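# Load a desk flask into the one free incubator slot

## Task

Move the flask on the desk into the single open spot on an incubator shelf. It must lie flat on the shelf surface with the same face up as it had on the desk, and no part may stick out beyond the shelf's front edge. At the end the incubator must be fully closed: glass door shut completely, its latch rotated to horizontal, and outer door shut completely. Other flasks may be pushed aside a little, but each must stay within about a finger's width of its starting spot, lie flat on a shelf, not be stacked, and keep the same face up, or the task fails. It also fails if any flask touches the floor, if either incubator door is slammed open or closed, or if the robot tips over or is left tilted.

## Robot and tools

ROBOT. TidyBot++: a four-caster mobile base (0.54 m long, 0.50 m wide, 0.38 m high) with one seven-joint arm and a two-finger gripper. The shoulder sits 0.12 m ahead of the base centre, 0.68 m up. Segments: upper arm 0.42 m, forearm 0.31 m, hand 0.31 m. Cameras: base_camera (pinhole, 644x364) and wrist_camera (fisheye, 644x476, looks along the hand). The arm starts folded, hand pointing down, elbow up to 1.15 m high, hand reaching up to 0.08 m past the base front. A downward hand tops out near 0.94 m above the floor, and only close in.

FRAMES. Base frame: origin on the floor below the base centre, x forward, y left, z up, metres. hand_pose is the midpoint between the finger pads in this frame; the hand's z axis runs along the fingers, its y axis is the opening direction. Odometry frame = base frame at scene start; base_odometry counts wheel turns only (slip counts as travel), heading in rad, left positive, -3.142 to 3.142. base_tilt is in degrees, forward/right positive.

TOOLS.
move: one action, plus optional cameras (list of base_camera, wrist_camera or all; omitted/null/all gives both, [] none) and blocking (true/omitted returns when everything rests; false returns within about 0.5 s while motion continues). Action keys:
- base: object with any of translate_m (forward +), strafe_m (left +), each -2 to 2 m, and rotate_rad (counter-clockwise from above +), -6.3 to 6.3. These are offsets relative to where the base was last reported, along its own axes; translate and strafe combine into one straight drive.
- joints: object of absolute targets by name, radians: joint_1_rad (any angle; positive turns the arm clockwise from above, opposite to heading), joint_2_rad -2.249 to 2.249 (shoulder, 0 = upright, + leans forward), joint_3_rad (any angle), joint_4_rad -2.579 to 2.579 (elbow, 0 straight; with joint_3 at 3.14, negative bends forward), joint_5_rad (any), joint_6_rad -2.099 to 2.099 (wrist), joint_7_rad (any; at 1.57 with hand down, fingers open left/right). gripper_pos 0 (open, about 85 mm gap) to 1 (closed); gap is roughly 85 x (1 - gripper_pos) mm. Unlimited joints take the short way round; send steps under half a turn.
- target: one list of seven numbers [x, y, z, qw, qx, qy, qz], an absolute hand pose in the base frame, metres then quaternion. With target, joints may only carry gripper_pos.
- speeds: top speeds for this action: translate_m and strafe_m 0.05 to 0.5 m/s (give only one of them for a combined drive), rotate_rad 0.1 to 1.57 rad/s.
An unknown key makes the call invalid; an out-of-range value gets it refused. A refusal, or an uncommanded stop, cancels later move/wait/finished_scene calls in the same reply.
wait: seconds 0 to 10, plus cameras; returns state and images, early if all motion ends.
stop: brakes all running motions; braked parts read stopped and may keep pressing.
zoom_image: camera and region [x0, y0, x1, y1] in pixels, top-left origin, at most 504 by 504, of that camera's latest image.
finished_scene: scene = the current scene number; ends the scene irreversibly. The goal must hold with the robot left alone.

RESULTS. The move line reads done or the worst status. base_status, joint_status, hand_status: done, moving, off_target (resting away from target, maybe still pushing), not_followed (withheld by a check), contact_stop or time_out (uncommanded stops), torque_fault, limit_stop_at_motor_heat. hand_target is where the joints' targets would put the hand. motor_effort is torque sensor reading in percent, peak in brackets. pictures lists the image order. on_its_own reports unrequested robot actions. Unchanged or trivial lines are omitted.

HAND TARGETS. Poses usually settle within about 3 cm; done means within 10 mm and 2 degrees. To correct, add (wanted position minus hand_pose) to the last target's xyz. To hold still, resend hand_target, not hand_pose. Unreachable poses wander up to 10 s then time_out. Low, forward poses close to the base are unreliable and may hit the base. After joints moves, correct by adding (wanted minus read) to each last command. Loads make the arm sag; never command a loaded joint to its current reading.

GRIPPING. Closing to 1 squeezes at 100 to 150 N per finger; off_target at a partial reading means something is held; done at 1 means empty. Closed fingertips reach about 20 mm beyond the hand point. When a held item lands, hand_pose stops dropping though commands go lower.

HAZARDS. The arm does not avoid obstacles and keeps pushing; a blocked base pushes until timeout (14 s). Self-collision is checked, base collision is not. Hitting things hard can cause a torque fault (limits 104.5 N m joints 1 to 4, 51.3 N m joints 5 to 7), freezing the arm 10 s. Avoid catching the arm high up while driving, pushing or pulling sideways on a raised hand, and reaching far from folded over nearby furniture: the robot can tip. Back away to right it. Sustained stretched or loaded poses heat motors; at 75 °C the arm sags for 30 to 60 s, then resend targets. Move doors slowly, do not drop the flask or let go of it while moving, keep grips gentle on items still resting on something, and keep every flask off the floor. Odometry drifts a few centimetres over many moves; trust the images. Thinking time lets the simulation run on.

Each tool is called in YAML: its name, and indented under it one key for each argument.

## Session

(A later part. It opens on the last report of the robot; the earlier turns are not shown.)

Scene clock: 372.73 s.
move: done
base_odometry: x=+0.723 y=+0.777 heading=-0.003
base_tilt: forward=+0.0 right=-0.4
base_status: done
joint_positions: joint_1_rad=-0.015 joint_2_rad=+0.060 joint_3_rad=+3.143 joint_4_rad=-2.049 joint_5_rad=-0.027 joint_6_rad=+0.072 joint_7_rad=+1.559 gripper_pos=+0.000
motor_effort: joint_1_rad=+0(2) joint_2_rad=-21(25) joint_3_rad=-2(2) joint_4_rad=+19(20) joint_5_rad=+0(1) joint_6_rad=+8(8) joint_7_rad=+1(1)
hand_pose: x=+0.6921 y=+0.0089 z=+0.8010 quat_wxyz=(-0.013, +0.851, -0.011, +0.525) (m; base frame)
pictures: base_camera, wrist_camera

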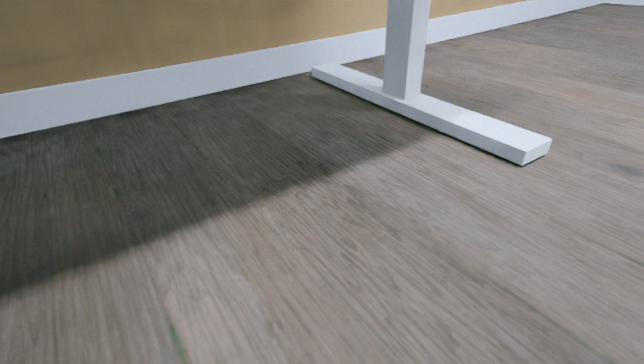

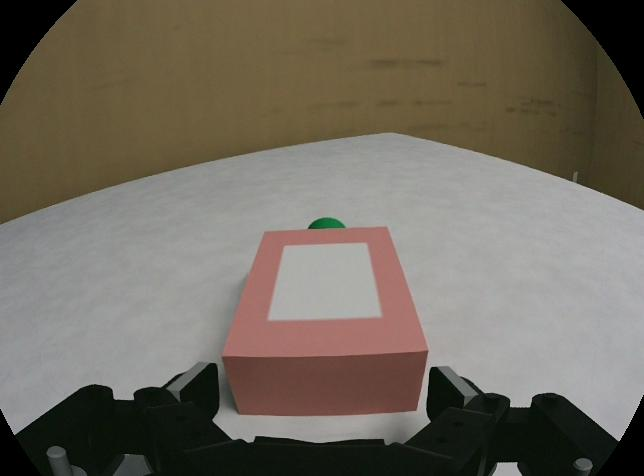

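move:
  base: {"translate_m": 0.012}
  speeds: {"translate_m": 0.1}

zoom_image:
  camera: "wrist_camera"
  region: [160, 300, 480, 450]

Scene clock: 378.97 s.
move: done
base_odometry: x=+0.735 y=+0.777 heading=-0.003
base_tilt: forward=+0.0 right=-0.3
base_status: done
joint_positions: joint_1_rad=-0.015 joint_2_rad=+0.060 joint_3_rad=+3.143 joint_4_rad=-2.049 joint_5_rad=-0.027 joint_6_rad=+0.072 joint_7_rad=+1.559 gripper_pos=+0.000
motor_effort: joint_1_rad=+0(1) joint_2_rad=-21(25) joint_3_rad=-1(1) joint_4_rad=+20(20) joint_5_rad=+0(1) joint_6_rad=+8(8) joint_7_rad=+0(1)
hand_pose: x=+0.6923 y=+0.0089 z=+0.8010 quat_wxyz=(-0.013, +0.851, -0.011, +0.525) (m; base frame)
pictures: base_camera, wrist_camera

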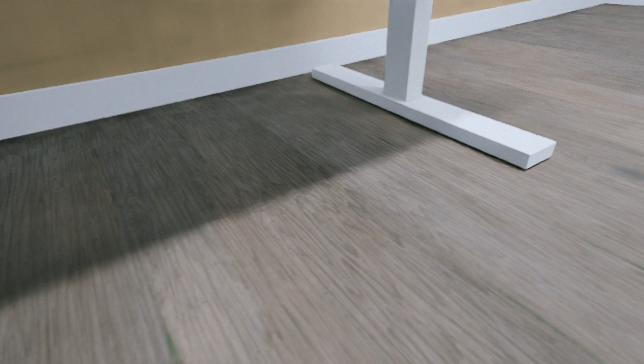

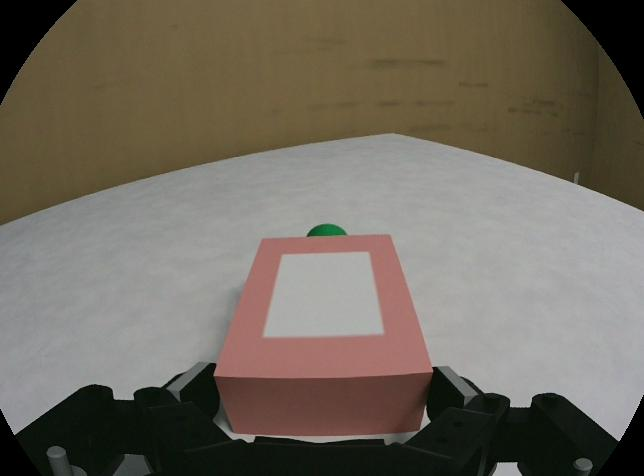

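Scaled by 1.575.

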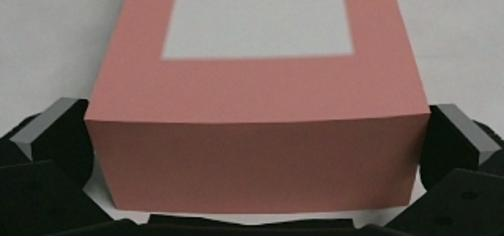

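move:
  base: {"translate_m": 0.012}
  speeds: {"translate_m": 0.1}

zoom_image:
  camera: "wrist_camera"
  region: [160, 300, 480, 450]

move:
  base: {"translate_m": 0.012}
  speeds: {"translate_m": 0.1}

zoom_image:
  camera: "wrist_camera"
  region: [160, 300, 480, 450]

Scene clock: 385.67 s.
move: done
base_status: done
motor_effort: joint_1_rad=-1(1) joint_2_rad=-21(24) joint_3_rad=-2(2) joint_4_rad=+19(20) joint_5_rad=+0(1) joint_6_rad=+8(9) joint_7_rad=+0(1)

Scaled by 1.575.

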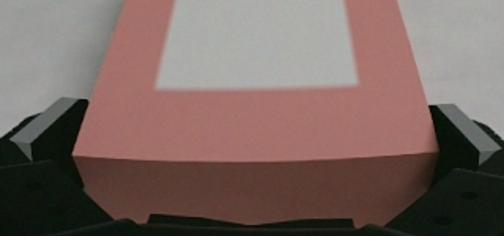

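Scene clock: 386.37 s.
move: done
base_odometry: x=+0.760 y=+0.777 heading=-0.003
base_tilt: forward=+0.0 right=-0.3
base_status: done
joint_positions: joint_1_rad=-0.015 joint_2_rad=+0.060 joint_3_rad=+3.143 joint_4_rad=-2.048 joint_5_rad=-0.027 joint_6_rad=+0.072 joint_7_rad=+1.559 gripper_pos=+0.000
motor_effort: joint_1_rad=-1(1) joint_2_rad=-21(25) joint_3_rad=-1(1) joint_4_rad=+20(20) joint_5_rad=+0(1) joint_6_rad=+8(8) joint_7_rad=+0(1)
hand_pose: x=+0.6926 y=+0.0089 z=+0.8015 quat_wxyz=(-0.013, +0.851, -0.011, +0.525) (m; base frame)
pictures: base_camera, wrist_camera

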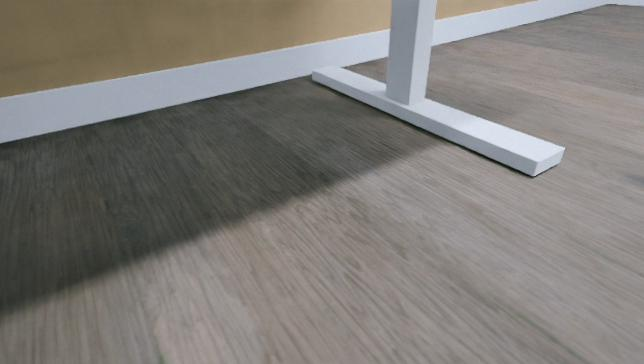

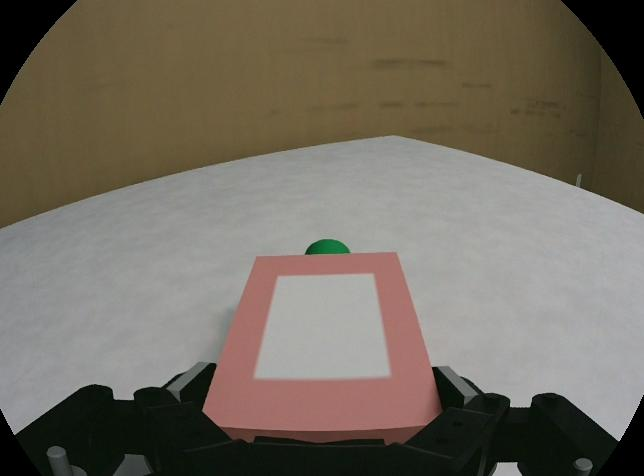

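Scaled by 1.575.

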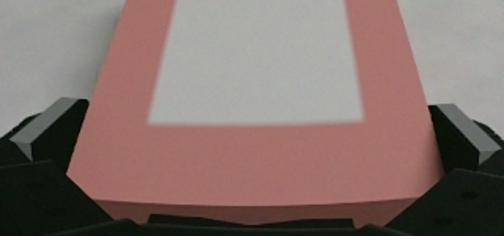

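move:
  base: {"translate_m": 0.01}
  speeds: {"translate_m": 0.1}

move:
  joints: {"gripper_pos": 0.12}
  cameras: ["wrist_camera"]

zoom_image:
  camera: "wrist_camera"
  region: [160, 300, 480, 450]

Scene clock: 393.97 s.
move: done
base_status: done
motor_effort: joint_1_rad=+0(1) joint_2_rad=-21(24) joint_3_rad=-1(2) joint_4_rad=+19(20) joint_5_rad=+0(1) joint_6_rad=+8(9) joint_7_rad=+1(1)

Scene clock: 394.50 s.
move: off_target
base_odometry: x=+0.770 y=+0.778 heading=-0.003
base_tilt: forward=+0.1 right=-0.3
joint_positions: joint_1_rad=-0.015 joint_2_rad=+0.059 joint_3_rad=+3.143 joint_4_rad=-2.047 joint_5_rad=-0.027 joint_6_rad=+0.072 joint_7_rad=+1.559 gripper_pos=+0.043
joint_status: gripper_pos off_target (ended at +0.043, target +0.120)
motor_effort: joint_1_rad=+0(1) joint_2_rad=-21(22) joint_3_rad=-1(2) joint_4_rad=+20(21) joint_5_rad=+1(1) joint_6_rad=+8(9) joint_7_rad=+0(1)
hand_pose: x=+0.6925 y=+0.0089 z=+0.8024 quat_wxyz=(-0.013, +0.850, -0.011, +0.526) (m; base frame)
pictures: wrist_camera

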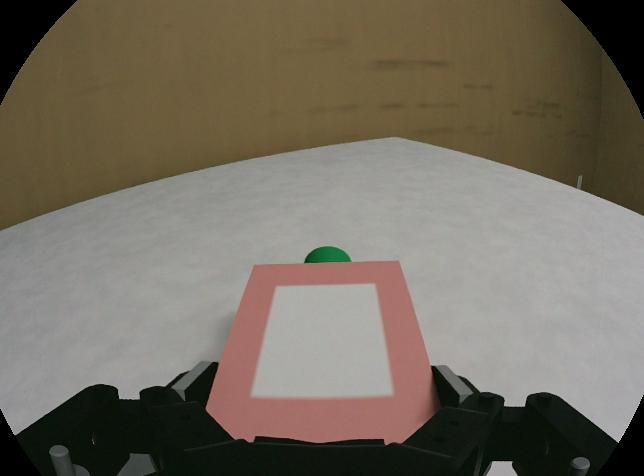

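Scaled by 1.575.

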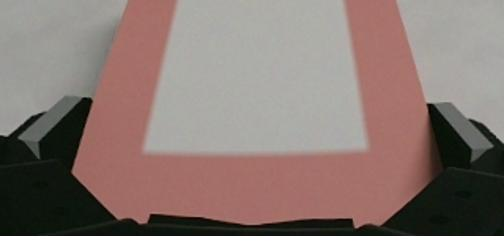

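move:
  joints: {"joint_2_rad": 0.02, "joint_4_rad": -1.95, "joint_6_rad": -0.04, "gripper_pos": 0.25}
  cameras: ["wrist_camera"]

Scene clock: 402.63 s.
move: off_target
base_odometry: x=+0.770 y=+0.778 heading=-0.003
base_tilt: forward=+0.0 right=-0.3
joint_positions: joint_1_rad=-0.015 joint_2_rad=+0.043 joint_3_rad=+3.143 joint_4_rad=-1.967 joint_5_rad=-0.027 joint_6_rad=+0.002 joint_7_rad=+1.559 gripper_pos=+0.043
joint_status: gripper_pos off_target (ended at +0.043, target +0.250); the others done
motor_effort: joint_1_rad=+0(1) joint_2_rad=-23(24) joint_3_rad=-1(2) joint_4_rad=+21(21) joint_5_rad=+1(1) joint_6_rad=+9(10) joint_7_rad=+0(1)
hand_pose: x=+0.7034 y=+0.0096 z=+0.8367 quat_wxyz=(-0.014, +0.844, -0.010, +0.537) (m; base frame)
pictures: wrist_camera

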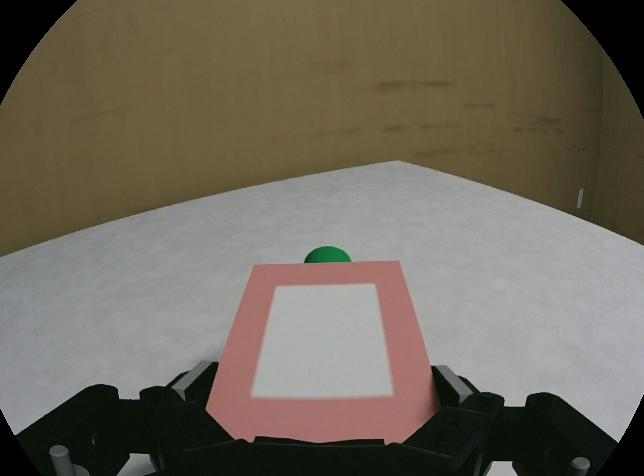

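move:
  base: {"translate_m": -0.6}
  joints: {"gripper_pos": 0.4}
  speeds: {"translate_m": 0.3}
  cameras: ["wrist_camera"]

move:
  base: {"rotate_rad": -0.97}
  speeds: {"rotate_rad": 0.7}

Scene clock: 439.57 s.
move: off_target
base_status: done
joint_status: gripper_pos off_target (ended at +0.043, target +0.400)
motor_effort: joint_1_rad=-1(2) joint_2_rad=-22(26) joint_3_rad=+0(3) joint_4_rad=+21(22) joint_5_rad=+0(1) joint_6_rad=+9(9) joint_7_rad=+1(1)
pictures: wrist_camera

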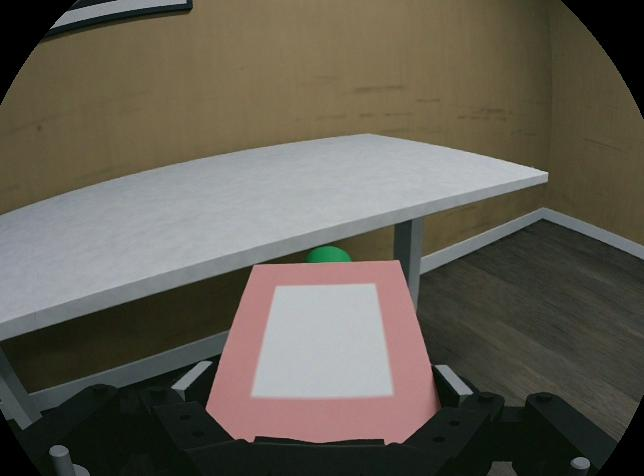

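Scene clock: 441.73 s.
move: done
base_odometry: x=+0.169 y=+0.779 heading=-0.972
base_tilt: forward=+0.1 right=-0.4
base_status: done
joint_positions: joint_1_rad=-0.013 joint_2_rad=+0.035 joint_3_rad=+3.142 joint_4_rad=-1.966 joint_5_rad=-0.027 joint_6_rad=+0.001 joint_7_rad=+1.559 gripper_pos=+0.043
motor_effort: joint_1_rad=-1(3) joint_2_rad=-22(23) joint_3_rad=-1(4) joint_4_rad=+21(22) joint_5_rad=+0(1) joint_6_rad=+9(9) joint_7_rad=+1(1)
hand_pose: x=+0.7024 y=+0.0088 z=+0.8416 quat_wxyz=(-0.014, +0.841, -0.011, +0.540) (m; base frame)
pictures: base_camera, wrist_camera

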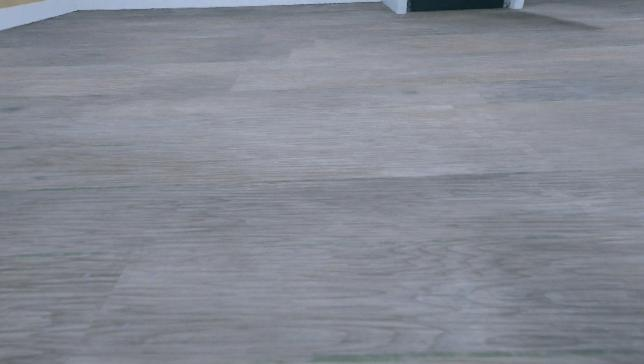

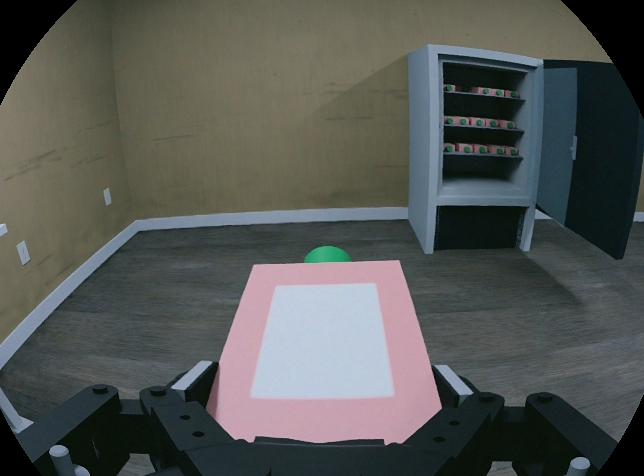

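move:
  base: {"strafe_m": -0.77}
  speeds: {"strafe_m": 0.3}
  joints: {"joint_2_rad": -0.02, "joint_4_rad": -1.375, "joint_6_rad": -0.68}
  cameras: ["wrist_camera"]

move:
  base: {"translate_m": 1.0}
  speeds: {"translate_m": 0.3}

zoom_image:
  camera: "wrist_camera"
  region: [200, 60, 500, 280]

Scene clock: 467.60 s.
move: done
base_status: done
joint_status: all done
motor_effort: joint_1_rad=+0(3) joint_2_rad=-22(25) joint_3_rad=+0(3) joint_4_rad=+22(24) joint_5_rad=+0(1) joint_6_rad=+9(10) joint_7_rad=+1(1)
pictures: wrist_camera

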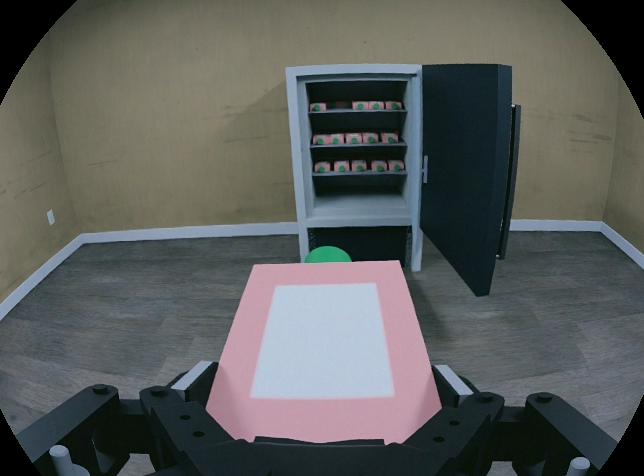

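Scene clock: 471.80 s.
move: done
base_odometry: x=+0.096 y=-0.481 heading=-0.974
base_tilt: forward=+0.1 right=-0.3
base_status: done
joint_positions: joint_1_rad=-0.014 joint_2_rad=-0.004 joint_3_rad=+3.142 joint_4_rad=-1.396 joint_5_rad=-0.027 joint_6_rad=-0.634 joint_7_rad=+1.559 gripper_pos=+0.043
motor_effort: joint_1_rad=+0(2) joint_2_rad=-22(26) joint_3_rad=-1(2) joint_4_rad=+22(23) joint_5_rad=+0(1) joint_6_rad=+9(10) joint_7_rad=+1(1)
hand_pose: x=+0.7059 y=+0.0140 z=+1.0220 quat_wxyz=(-0.019, +0.848, -0.004, +0.529) (m; base frame)
pictures: base_camera, wrist_camera

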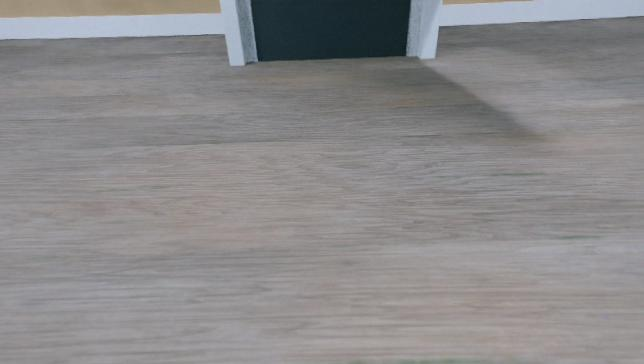

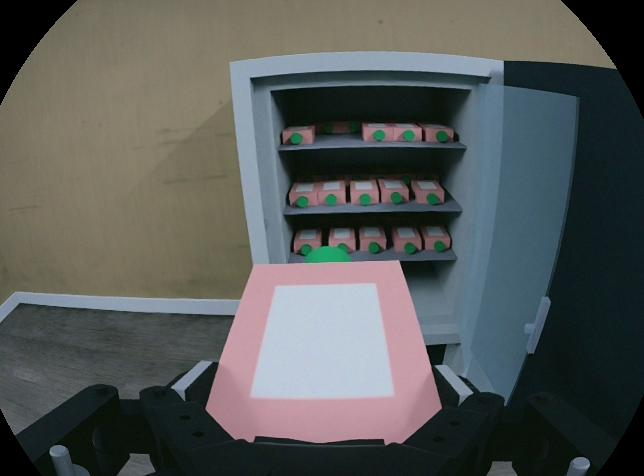

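Scaled by 1.680.

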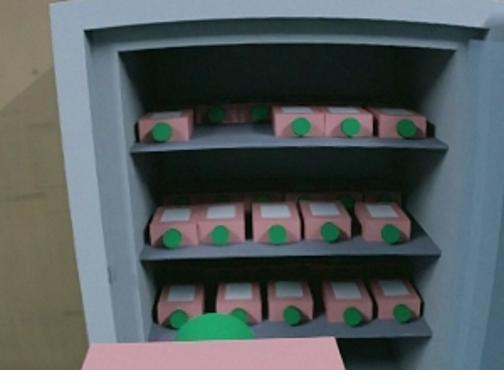

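move:
  base: {"translate_m": 0.4, "strafe_m": -0.02}
  speeds: {"translate_m": 0.2}

zoom_image:
  camera: "wrist_camera"
  region: [180, 0, 500, 280]

Scene clock: 529.20 s.
move: done
base_odometry: x=+0.304 y=-0.823 heading=-0.973
base_tilt: forward=+0.1 right=-0.3
base_status: done
joint_positions: joint_1_rad=-0.014 joint_2_rad=-0.006 joint_3_rad=+3.142 joint_4_rad=-1.395 joint_5_rad=-0.027 joint_6_rad=-0.636 joint_7_rad=+1.559 gripper_pos=+0.043
motor_effort: joint_1_rad=+0(2) joint_2_rad=-22(25) joint_3_rad=-1(2) joint_4_rad=+22(23) joint_5_rad=+0(0) joint_6_rad=+9(9) joint_7_rad=+1(1)
hand_pose: x=+0.7053 y=+0.0140 z=+1.0229 quat_wxyz=(-0.019, +0.848, -0.004, +0.530) (m; base frame)
pictures: base_camera, wrist_camera

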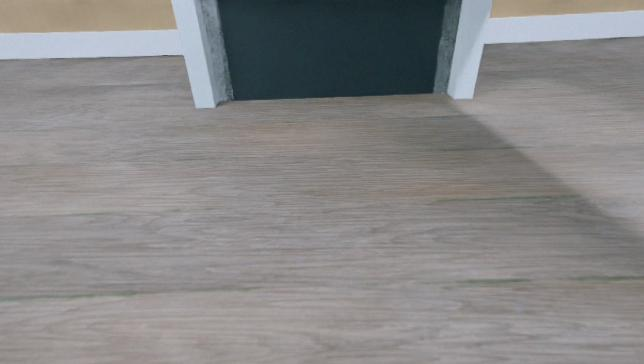

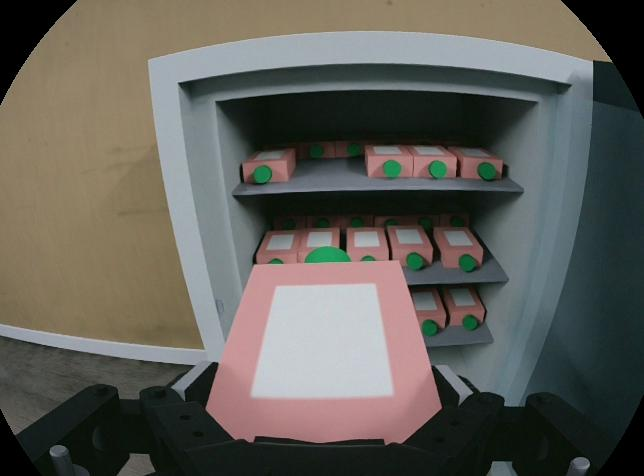

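Scaled by 1.575.

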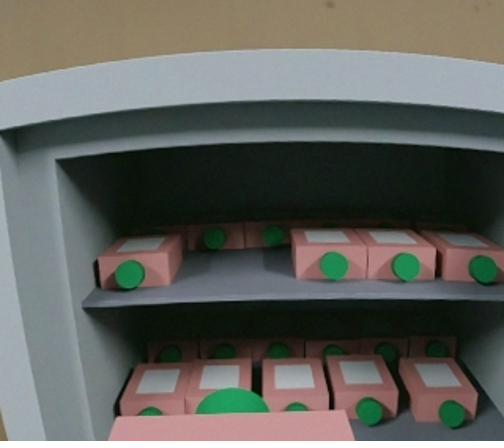

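move:
  base: {"rotate_rad": -0.025, "strafe_m": 0.022}
  cameras: []

move:
  base: {"translate_m": 0.25}
  speeds: {"translate_m": 0.15}

zoom_image:
  camera: "wrist_camera"
  region: [140, 0, 560, 300]

Scene clock: 573.10 s.
move: done
base_status: done
motor_effort: joint_1_rad=+0(4) joint_2_rad=-22(24) joint_3_rad=+0(4) joint_4_rad=+23(23) joint_5_rad=+0(1) joint_6_rad=+9(9) joint_7_rad=+0(1)
pictures: none

Scene clock: 575.40 s.
move: done
base_odometry: x=+0.458 y=-1.021 heading=-0.998
base_tilt: forward=+0.0 right=-0.3
base_status: done
joint_positions: joint_1_rad=-0.015 joint_2_rad=-0.006 joint_3_rad=+3.141 joint_4_rad=-1.394 joint_5_rad=-0.027 joint_6_rad=-0.637 joint_7_rad=+1.559 gripper_pos=+0.043
motor_effort: joint_1_rad=+0(2) joint_2_rad=-22(25) joint_3_rad=+0(2) joint_4_rad=+22(23) joint_5_rad=+0(1) joint_6_rad=+9(9) joint_7_rad=+1(1)
hand_pose: x=+0.7052 y=+0.0155 z=+1.0228 quat_wxyz=(-0.020, +0.848, -0.003, +0.529) (m; base frame)
pictures: base_camera, wrist_camera

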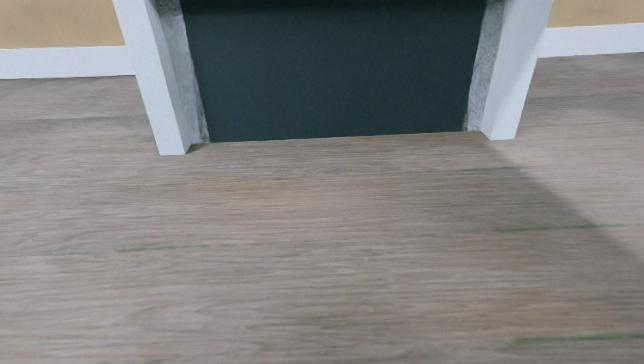

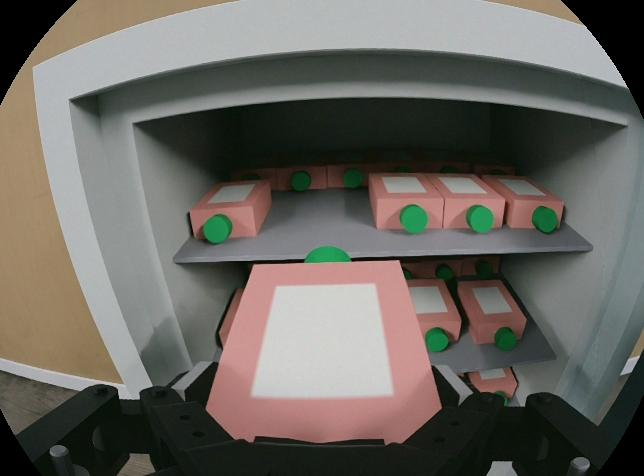

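Scaled by 1.200.

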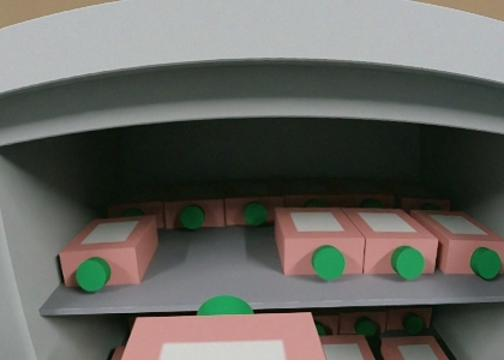

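move:
  base: {"rotate_rad": 0.015, "strafe_m": -0.01}
  cameras: []

move:
  base: {"translate_m": 0.16}
  speeds: {"translate_m": 0.12}

zoom_image:
  camera: "wrist_camera"
  region: [70, 80, 570, 460]

Scene clock: 610.67 s.
move: done
base_status: done
motor_effort: joint_1_rad=-1(2) joint_2_rad=-22(24) joint_3_rad=-1(3) joint_4_rad=+22(23) joint_5_rad=+0(1) joint_6_rad=+9(9) joint_7_rad=+0(1)
pictures: none

Scene clock: 612.60 s.
move: done
base_odometry: x=+0.539 y=-1.160 heading=-0.983
base_tilt: forward=+0.1 right=-0.3
base_status: done
joint_positions: joint_1_rad=-0.016 joint_2_rad=-0.006 joint_3_rad=+3.141 joint_4_rad=-1.394 joint_5_rad=-0.027 joint_6_rad=-0.638 joint_7_rad=+1.559 gripper_pos=+0.043
motor_effort: joint_1_rad=+0(1) joint_2_rad=-22(25) joint_3_rad=-1(2) joint_4_rad=+22(23) joint_5_rad=+0(0) joint_6_rad=+9(9) joint_7_rad=+1(1)
hand_pose: x=+0.7051 y=+0.0157 z=+1.0228 quat_wxyz=(-0.020, +0.848, -0.003, +0.529) (m; base frame)
pictures: base_camera, wrist_camera

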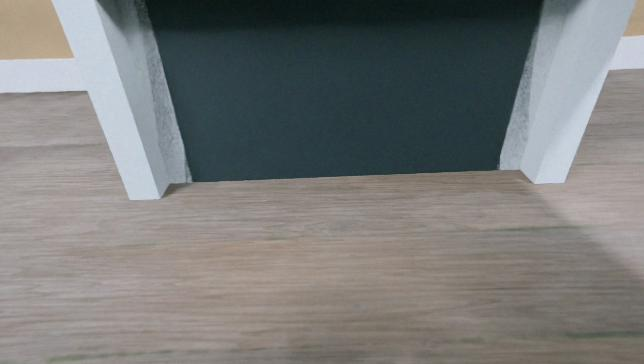

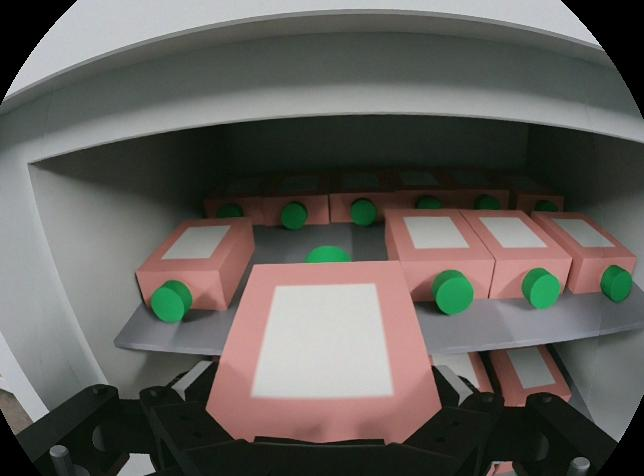

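Scaled by 1.008.

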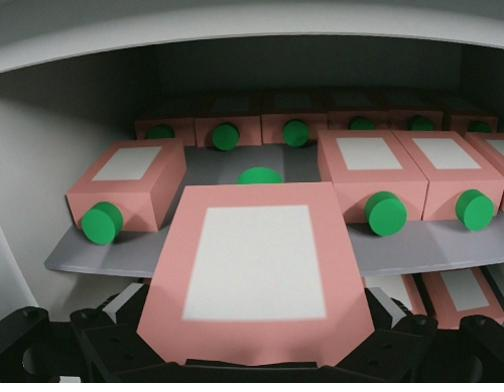

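move:
  base: {"strafe_m": 0.014, "translate_m": 0.11}
  speeds: {"translate_m": 0.1}

zoom_image:
  camera: "wrist_camera"
  region: [70, 80, 570, 460]

Scene clock: 630.67 s.
move: done
base_odometry: x=+0.611 y=-1.244 heading=-0.983
base_tilt: forward=+0.0 right=-0.3
base_status: done
joint_positions: joint_1_rad=-0.016 joint_2_rad=-0.007 joint_3_rad=+3.141 joint_4_rad=-1.394 joint_5_rad=-0.027 joint_6_rad=-0.638 joint_7_rad=+1.559 gripper_pos=+0.043
motor_effort: joint_1_rad=-1(1) joint_2_rad=-22(25) joint_3_rad=-1(2) joint_4_rad=+22(23) joint_5_rad=+0(1) joint_6_rad=+9(9) joint_7_rad=+0(1)
hand_pose: x=+0.7047 y=+0.0157 z=+1.0232 quat_wxyz=(-0.020, +0.848, -0.003, +0.529) (m; base frame)
pictures: base_camera, wrist_camera

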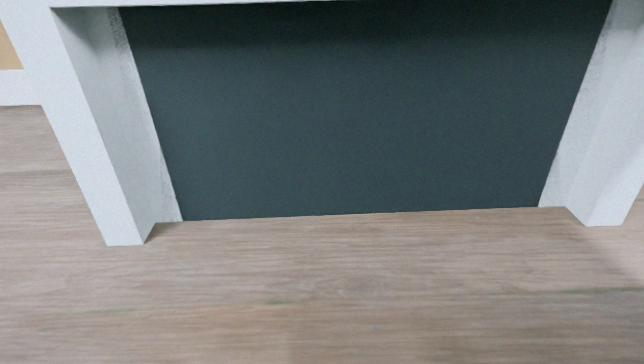

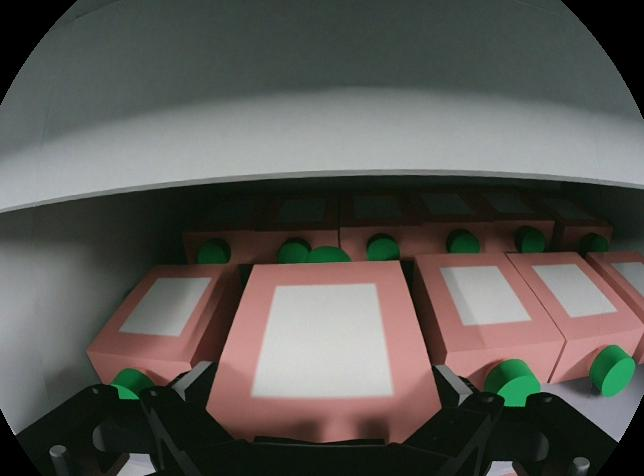

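Scaled by 1.008.

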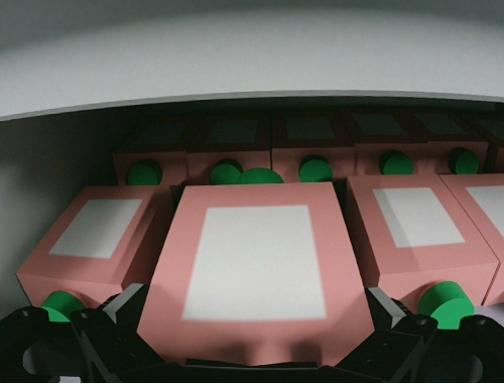

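move:
  joints: {"joint_4_rad": -1.455, "joint_6_rad": -0.6}

zoom_image:
  camera: "wrist_camera"
  region: [70, 80, 570, 460]

Scene clock: 661.93 s.
move: done
base_odometry: x=+0.611 y=-1.244 heading=-0.983
base_tilt: forward=+0.1 right=-0.4
joint_positions: joint_1_rad=-0.016 joint_2_rad=-0.007 joint_3_rad=+3.141 joint_4_rad=-1.456 joint_5_rad=-0.027 joint_6_rad=-0.628 joint_7_rad=+1.559 gripper_pos=+0.043
joint_status: all done
motor_effort: joint_1_rad=+0(1) joint_2_rad=-22(23) joint_3_rad=-1(1) joint_4_rad=+23(24) joint_5_rad=+0(0) joint_6_rad=+9(10) joint_7_rad=+0(1)
hand_pose: x=+0.7002 y=+0.0155 z=+0.9895 quat_wxyz=(-0.019, +0.862, -0.003, +0.507) (m; base frame)
pictures: base_camera, wrist_camera

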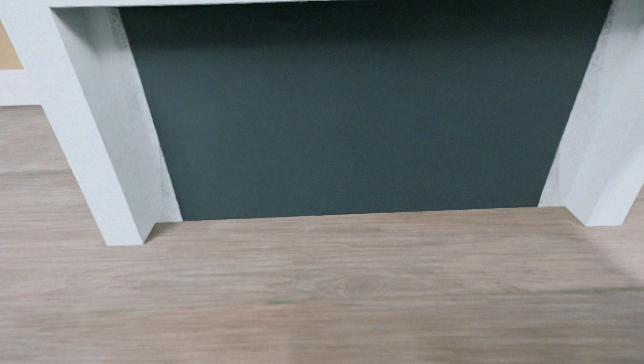

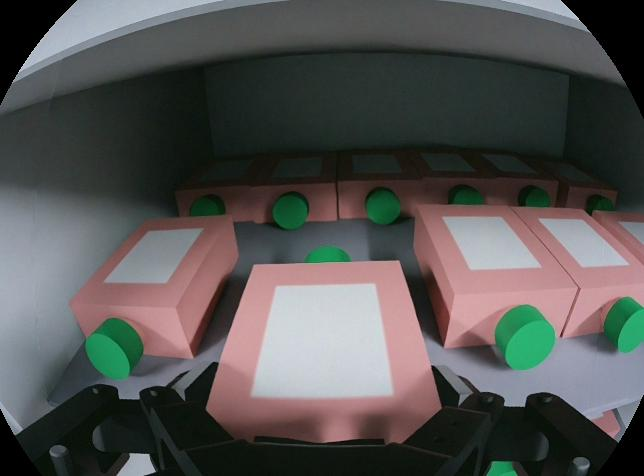

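Scaled by 1.008.

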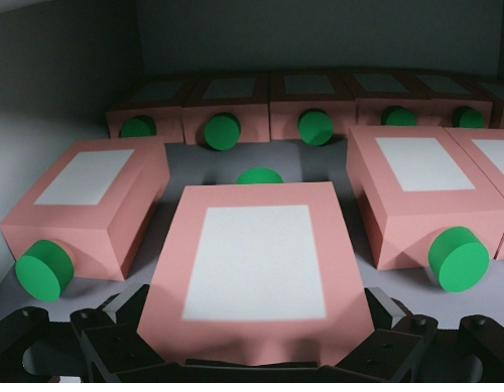

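move:
  joints: {"joint_4_rad": -1.475, "joint_6_rad": -0.545}

zoom_image:
  camera: "wrist_camera"
  region: [70, 80, 570, 460]

Scene clock: 669.37 s.
move: done
base_odometry: x=+0.611 y=-1.244 heading=-0.983
base_tilt: forward=+0.1 right=-0.3
joint_positions: joint_1_rad=-0.016 joint_2_rad=-0.007 joint_3_rad=+3.141 joint_4_rad=-1.473 joint_5_rad=-0.027 joint_6_rad=-0.583 joint_7_rad=+1.559 gripper_pos=+0.043
joint_status: all done
motor_effort: joint_1_rad=-1(1) joint_2_rad=-22(23) joint_3_rad=-1(2) joint_4_rad=+22(23) joint_5_rad=+0(0) joint_6_rad=+9(10) joint_7_rad=+1(1)
hand_pose: x=+0.7049 y=+0.0153 z=+0.9921 quat_wxyz=(-0.019, +0.855, -0.004, +0.519) (m; base frame)
pictures: base_camera, wrist_camera

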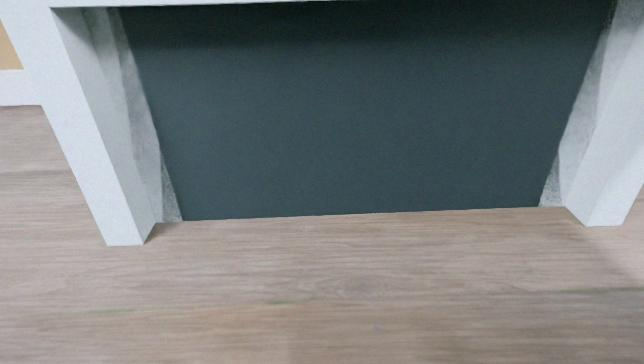

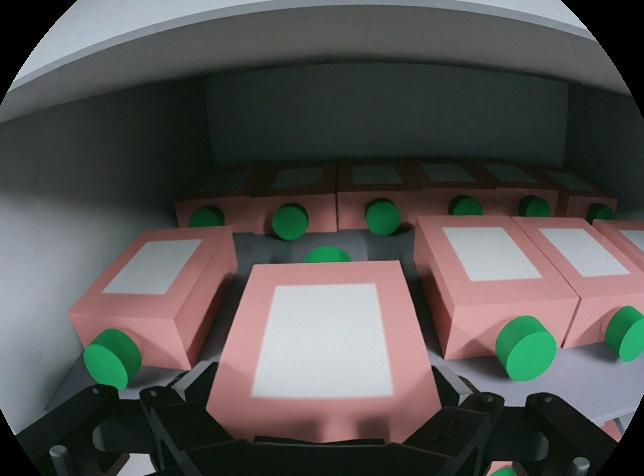

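Scaled by 1.008.

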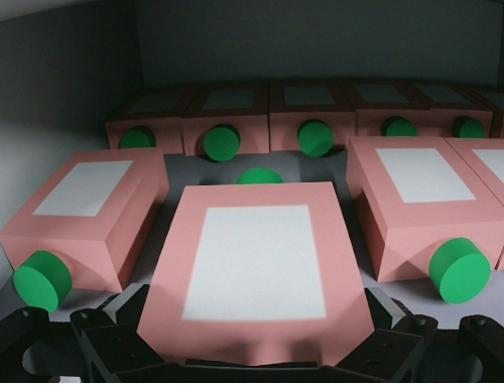

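move:
  joints: {"joint_4_rad": -1.51, "joint_6_rad": -0.49}
  cameras: ["wrist_camera"]

zoom_image:
  camera: "wrist_camera"
  region: [70, 80, 570, 460]

Scene clock: 681.60 s.
move: done
base_odometry: x=+0.611 y=-1.244 heading=-0.983
base_tilt: forward=+0.0 right=-0.3
joint_positions: joint_1_rad=-0.016 joint_2_rad=-0.007 joint_3_rad=+3.141 joint_4_rad=-1.507 joint_5_rad=-0.027 joint_6_rad=-0.537 joint_7_rad=+1.559 gripper_pos=+0.043
joint_status: all done
motor_effort: joint_1_rad=+0(1) joint_2_rad=-22(23) joint_3_rad=-1(1) joint_4_rad=+22(24) joint_5_rad=+0(0) joint_6_rad=+9(9) joint_7_rad=+0(1)
hand_pose: x=+0.7077 y=+0.0150 z=+0.9847 quat_wxyz=(-0.019, +0.851, -0.004, +0.524) (m; base frame)
pictures: wrist_camera

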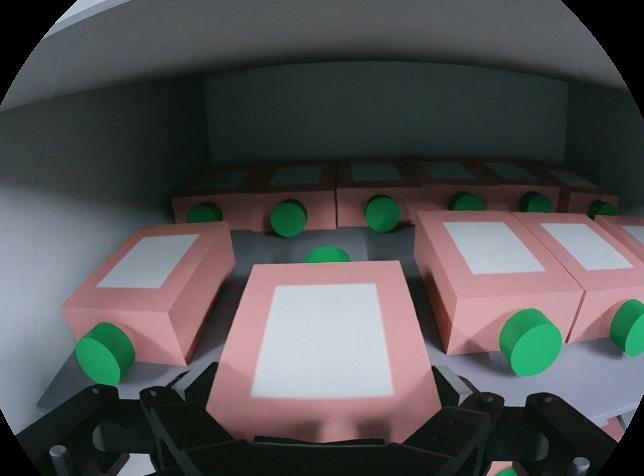

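Scaled by 1.008.

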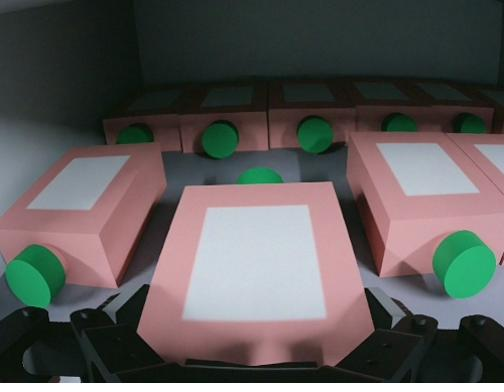

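move:
  joints: {"joint_4_rad": -1.535, "joint_6_rad": -0.465}
  cameras: []

move:
  joints: {"joint_4_rad": -1.555, "joint_6_rad": -0.445}
  cameras: ["wrist_camera"]

zoom_image:
  camera: "wrist_camera"
  region: [70, 80, 570, 460]

Scene clock: 686.97 s.
move: done
joint_status: all done
motor_effort: joint_1_rad=-1(1) joint_2_rad=-21(23) joint_3_rad=-1(2) joint_4_rad=+22(23) joint_5_rad=+0(1) joint_6_rad=+8(9) joint_7_rad=+0(1)
pictures: none

Scene clock: 687.53 s.
move: done
base_odometry: x=+0.611 y=-1.244 heading=-0.983
base_tilt: forward=+0.1 right=-0.3
joint_positions: joint_1_rad=-0.016 joint_2_rad=-0.009 joint_3_rad=+3.141 joint_4_rad=-1.540 joint_5_rad=-0.027 joint_6_rad=-0.487 joint_7_rad=+1.559 gripper_pos=+0.043
joint_status: all done
motor_effort: joint_1_rad=+0(1) joint_2_rad=-20(22) joint_3_rad=-2(2) joint_4_rad=+21(23) joint_5_rad=+0(0) joint_6_rad=+8(9) joint_7_rad=+0(1)
hand_pose: x=+0.7097 y=+0.0147 z=+0.9805 quat_wxyz=(-0.019, +0.846, -0.005, +0.532) (m; base frame)
pictures: wrist_camera

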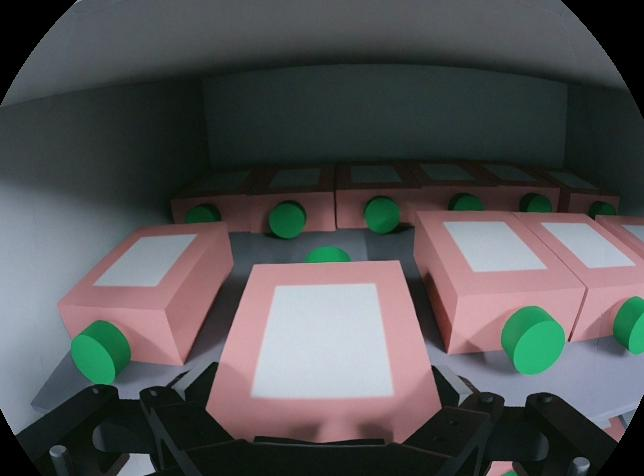

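Scaled by 1.008.

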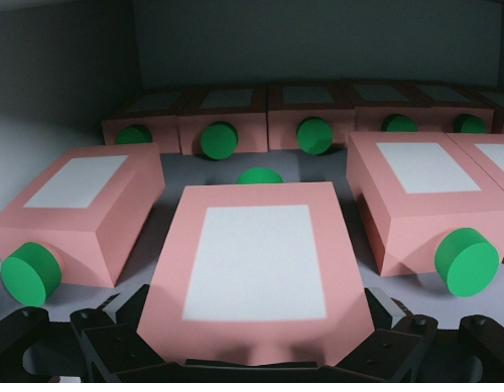

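move:
  joints: {"joint_4_rad": -1.58, "joint_6_rad": -0.445}
  cameras: ["wrist_camera"]

Scene clock: 697.53 s.
move: done
base_odometry: x=+0.611 y=-1.244 heading=-0.983
base_tilt: forward=+0.1 right=-0.3
joint_positions: joint_1_rad=-0.016 joint_2_rad=-0.013 joint_3_rad=+3.141 joint_4_rad=-1.551 joint_5_rad=-0.027 joint_6_rad=-0.473 joint_7_rad=+1.559 gripper_pos=+0.043
joint_status: all done
motor_effort: joint_1_rad=+1(1) joint_2_rad=-18(20) joint_3_rad=+1(1) joint_4_rad=+18(21) joint_5_rad=+0(1) joint_6_rad=+6(9) joint_7_rad=+0(0)
hand_pose: x=+0.7092 y=+0.0146 z=+0.9803 quat_wxyz=(-0.019, +0.844, -0.005, +0.535) (m; base frame)
pictures: wrist_camera

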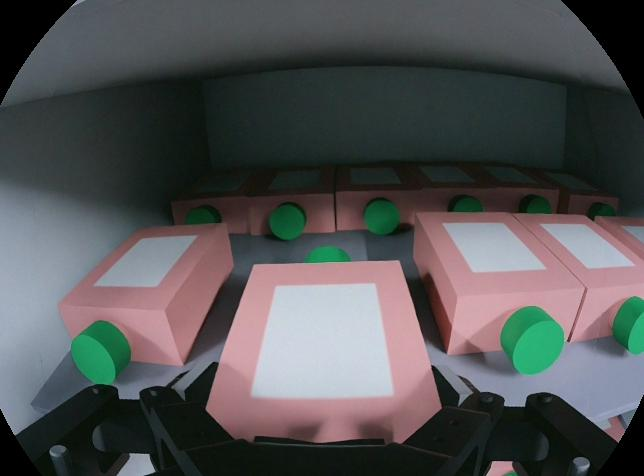

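move:
  joints: {"joint_4_rad": -1.565, "joint_6_rad": -0.465}
  cameras: ["wrist_camera"]

move:
  joints: {"gripper_pos": 0.0}
  cameras: ["wrist_camera"]

zoom_image:
  camera: "wrist_camera"
  region: [70, 80, 570, 460]

Scene clock: 710.20 s.
move: done
joint_status: all done
motor_effort: joint_1_rad=+1(1) joint_2_rad=-19(19) joint_3_rad=+0(1) joint_4_rad=+20(20) joint_5_rad=+0(1) joint_6_rad=+6(7) joint_7_rad=+0(1)
pictures: wrist_camera

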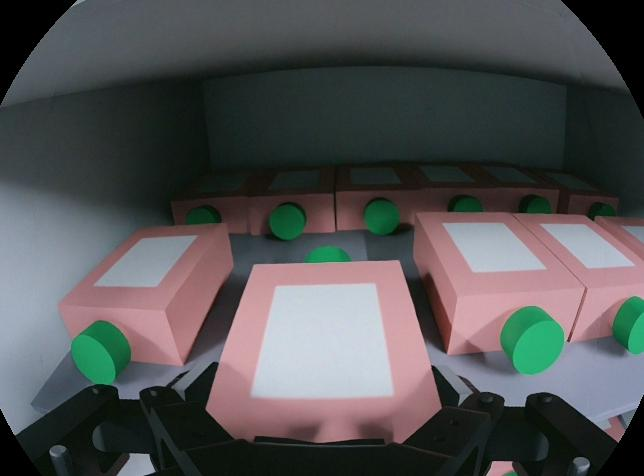

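Scene clock: 711.03 s.
move: done
base_odometry: x=+0.611 y=-1.244 heading=-0.983
base_tilt: forward=+0.0 right=-0.3
joint_positions: joint_1_rad=-0.016 joint_2_rad=-0.013 joint_3_rad=+3.141 joint_4_rad=-1.557 joint_5_rad=-0.027 joint_6_rad=-0.473 joint_7_rad=+1.559 gripper_pos=+0.000
joint_status: all done
motor_effort: joint_1_rad=+0(2) joint_2_rad=-21(22) joint_3_rad=-1(2) joint_4_rad=+22(23) joint_5_rad=+0(0) joint_6_rad=+8(9) joint_7_rad=+0(1)
hand_pose: x=+0.7084 y=+0.0146 z=+0.9769 quat_wxyz=(-0.019, +0.846, -0.005, +0.533) (m; base frame)
pictures: wrist_camera

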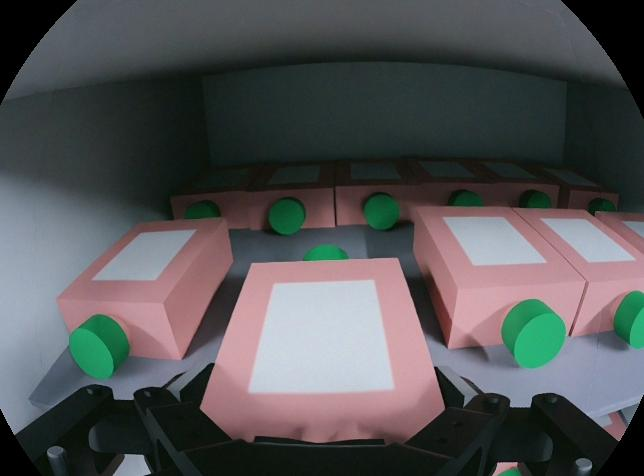

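Scaled by 1.008.

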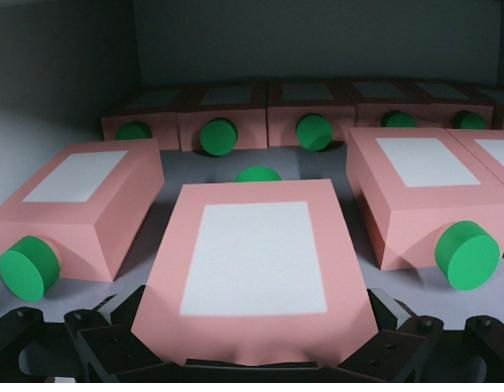

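move:
  base: {"translate_m": -0.03}
  speeds: {"translate_m": 0.06}
  cameras: ["wrist_camera"]

zoom_image:
  camera: "wrist_camera"
  region: [70, 80, 570, 460]

move:
  base: {"translate_m": -0.05}
  speeds: {"translate_m": 0.06}
  cameras: ["wrist_camera"]

zoom_image:
  camera: "wrist_camera"
  region: [70, 80, 570, 460]

Scene clock: 721.17 s.
move: done
base_status: done
motor_effort: joint_1_rad=-1(1) joint_2_rad=-21(24) joint_3_rad=-1(2) joint_4_rad=+22(23) joint_5_rad=+0(0) joint_6_rad=+8(9) joint_7_rad=+0(1)
pictures: wrist_camera

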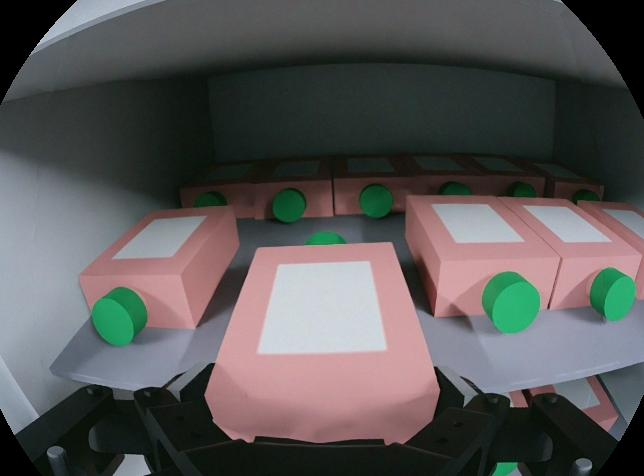

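Scaled by 1.008.

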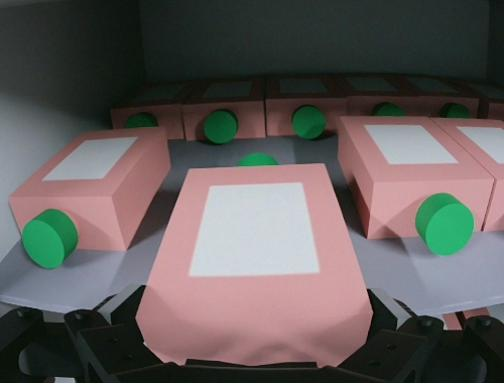

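Scene clock: 722.47 s.
move: done
base_odometry: x=+0.567 y=-1.177 heading=-0.984
base_tilt: forward=+0.1 right=-0.2
base_status: done
joint_positions: joint_1_rad=-0.016 joint_2_rad=-0.014 joint_3_rad=+3.141 joint_4_rad=-1.557 joint_5_rad=-0.027 joint_6_rad=-0.473 joint_7_rad=+1.559 gripper_pos=+0.000
motor_effort: joint_1_rad=-1(1) joint_2_rad=-21(25) joint_3_rad=-1(2) joint_4_rad=+22(23) joint_5_rad=+0(1) joint_6_rad=+9(9) joint_7_rad=+1(1)
hand_pose: x=+0.7080 y=+0.0146 z=+0.9771 quat_wxyz=(-0.019, +0.846, -0.005, +0.533) (m; base frame)
pictures: wrist_camera

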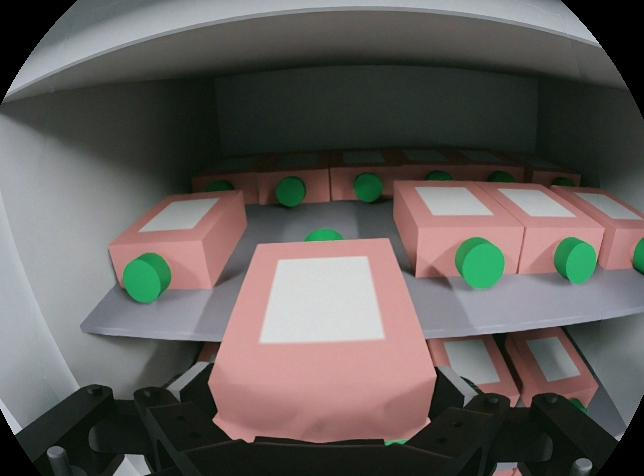

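Scaled by 1.008.

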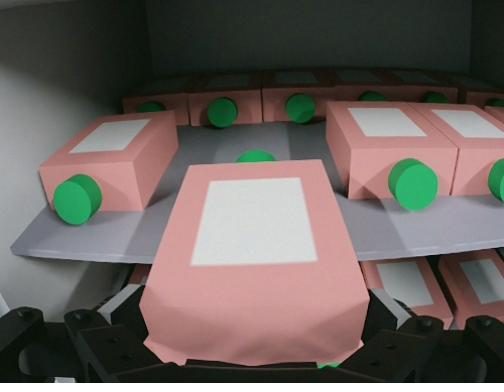

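move:
  joints: {"gripper_pos": 0.3}
  cameras: ["wrist_camera"]

zoom_image:
  camera: "wrist_camera"
  region: [70, 80, 570, 460]

Scene clock: 728.37 s.
move: off_target
base_odometry: x=+0.567 y=-1.177 heading=-0.984
base_tilt: forward=+0.1 right=-0.2
joint_positions: joint_1_rad=-0.016 joint_2_rad=-0.014 joint_3_rad=+3.141 joint_4_rad=-1.557 joint_5_rad=-0.027 joint_6_rad=-0.473 joint_7_rad=+1.559 gripper_pos=+0.069
joint_status: gripper_pos off_target (ended at +0.069, target +0.300)
motor_effort: joint_1_rad=+0(1) joint_2_rad=-20(21) joint_3_rad=+0(1) joint_4_rad=+20(22) joint_5_rad=+0(1) joint_6_rad=+7(8) joint_7_rad=+0(1)
hand_pose: x=+0.7079 y=+0.0146 z=+0.9772 quat_wxyz=(-0.019, +0.846, -0.005, +0.533) (m; base frame)
pictures: wrist_camera

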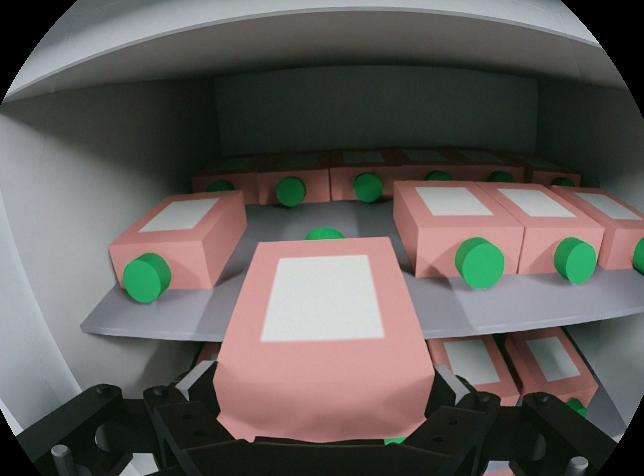

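Scaled by 1.008.

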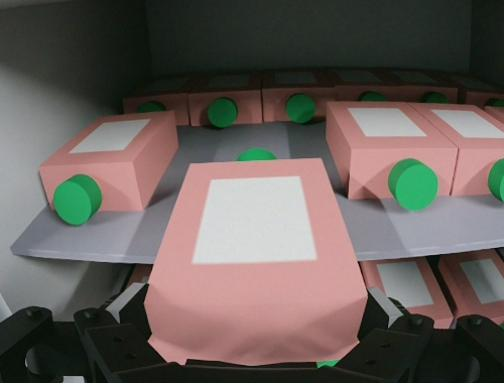

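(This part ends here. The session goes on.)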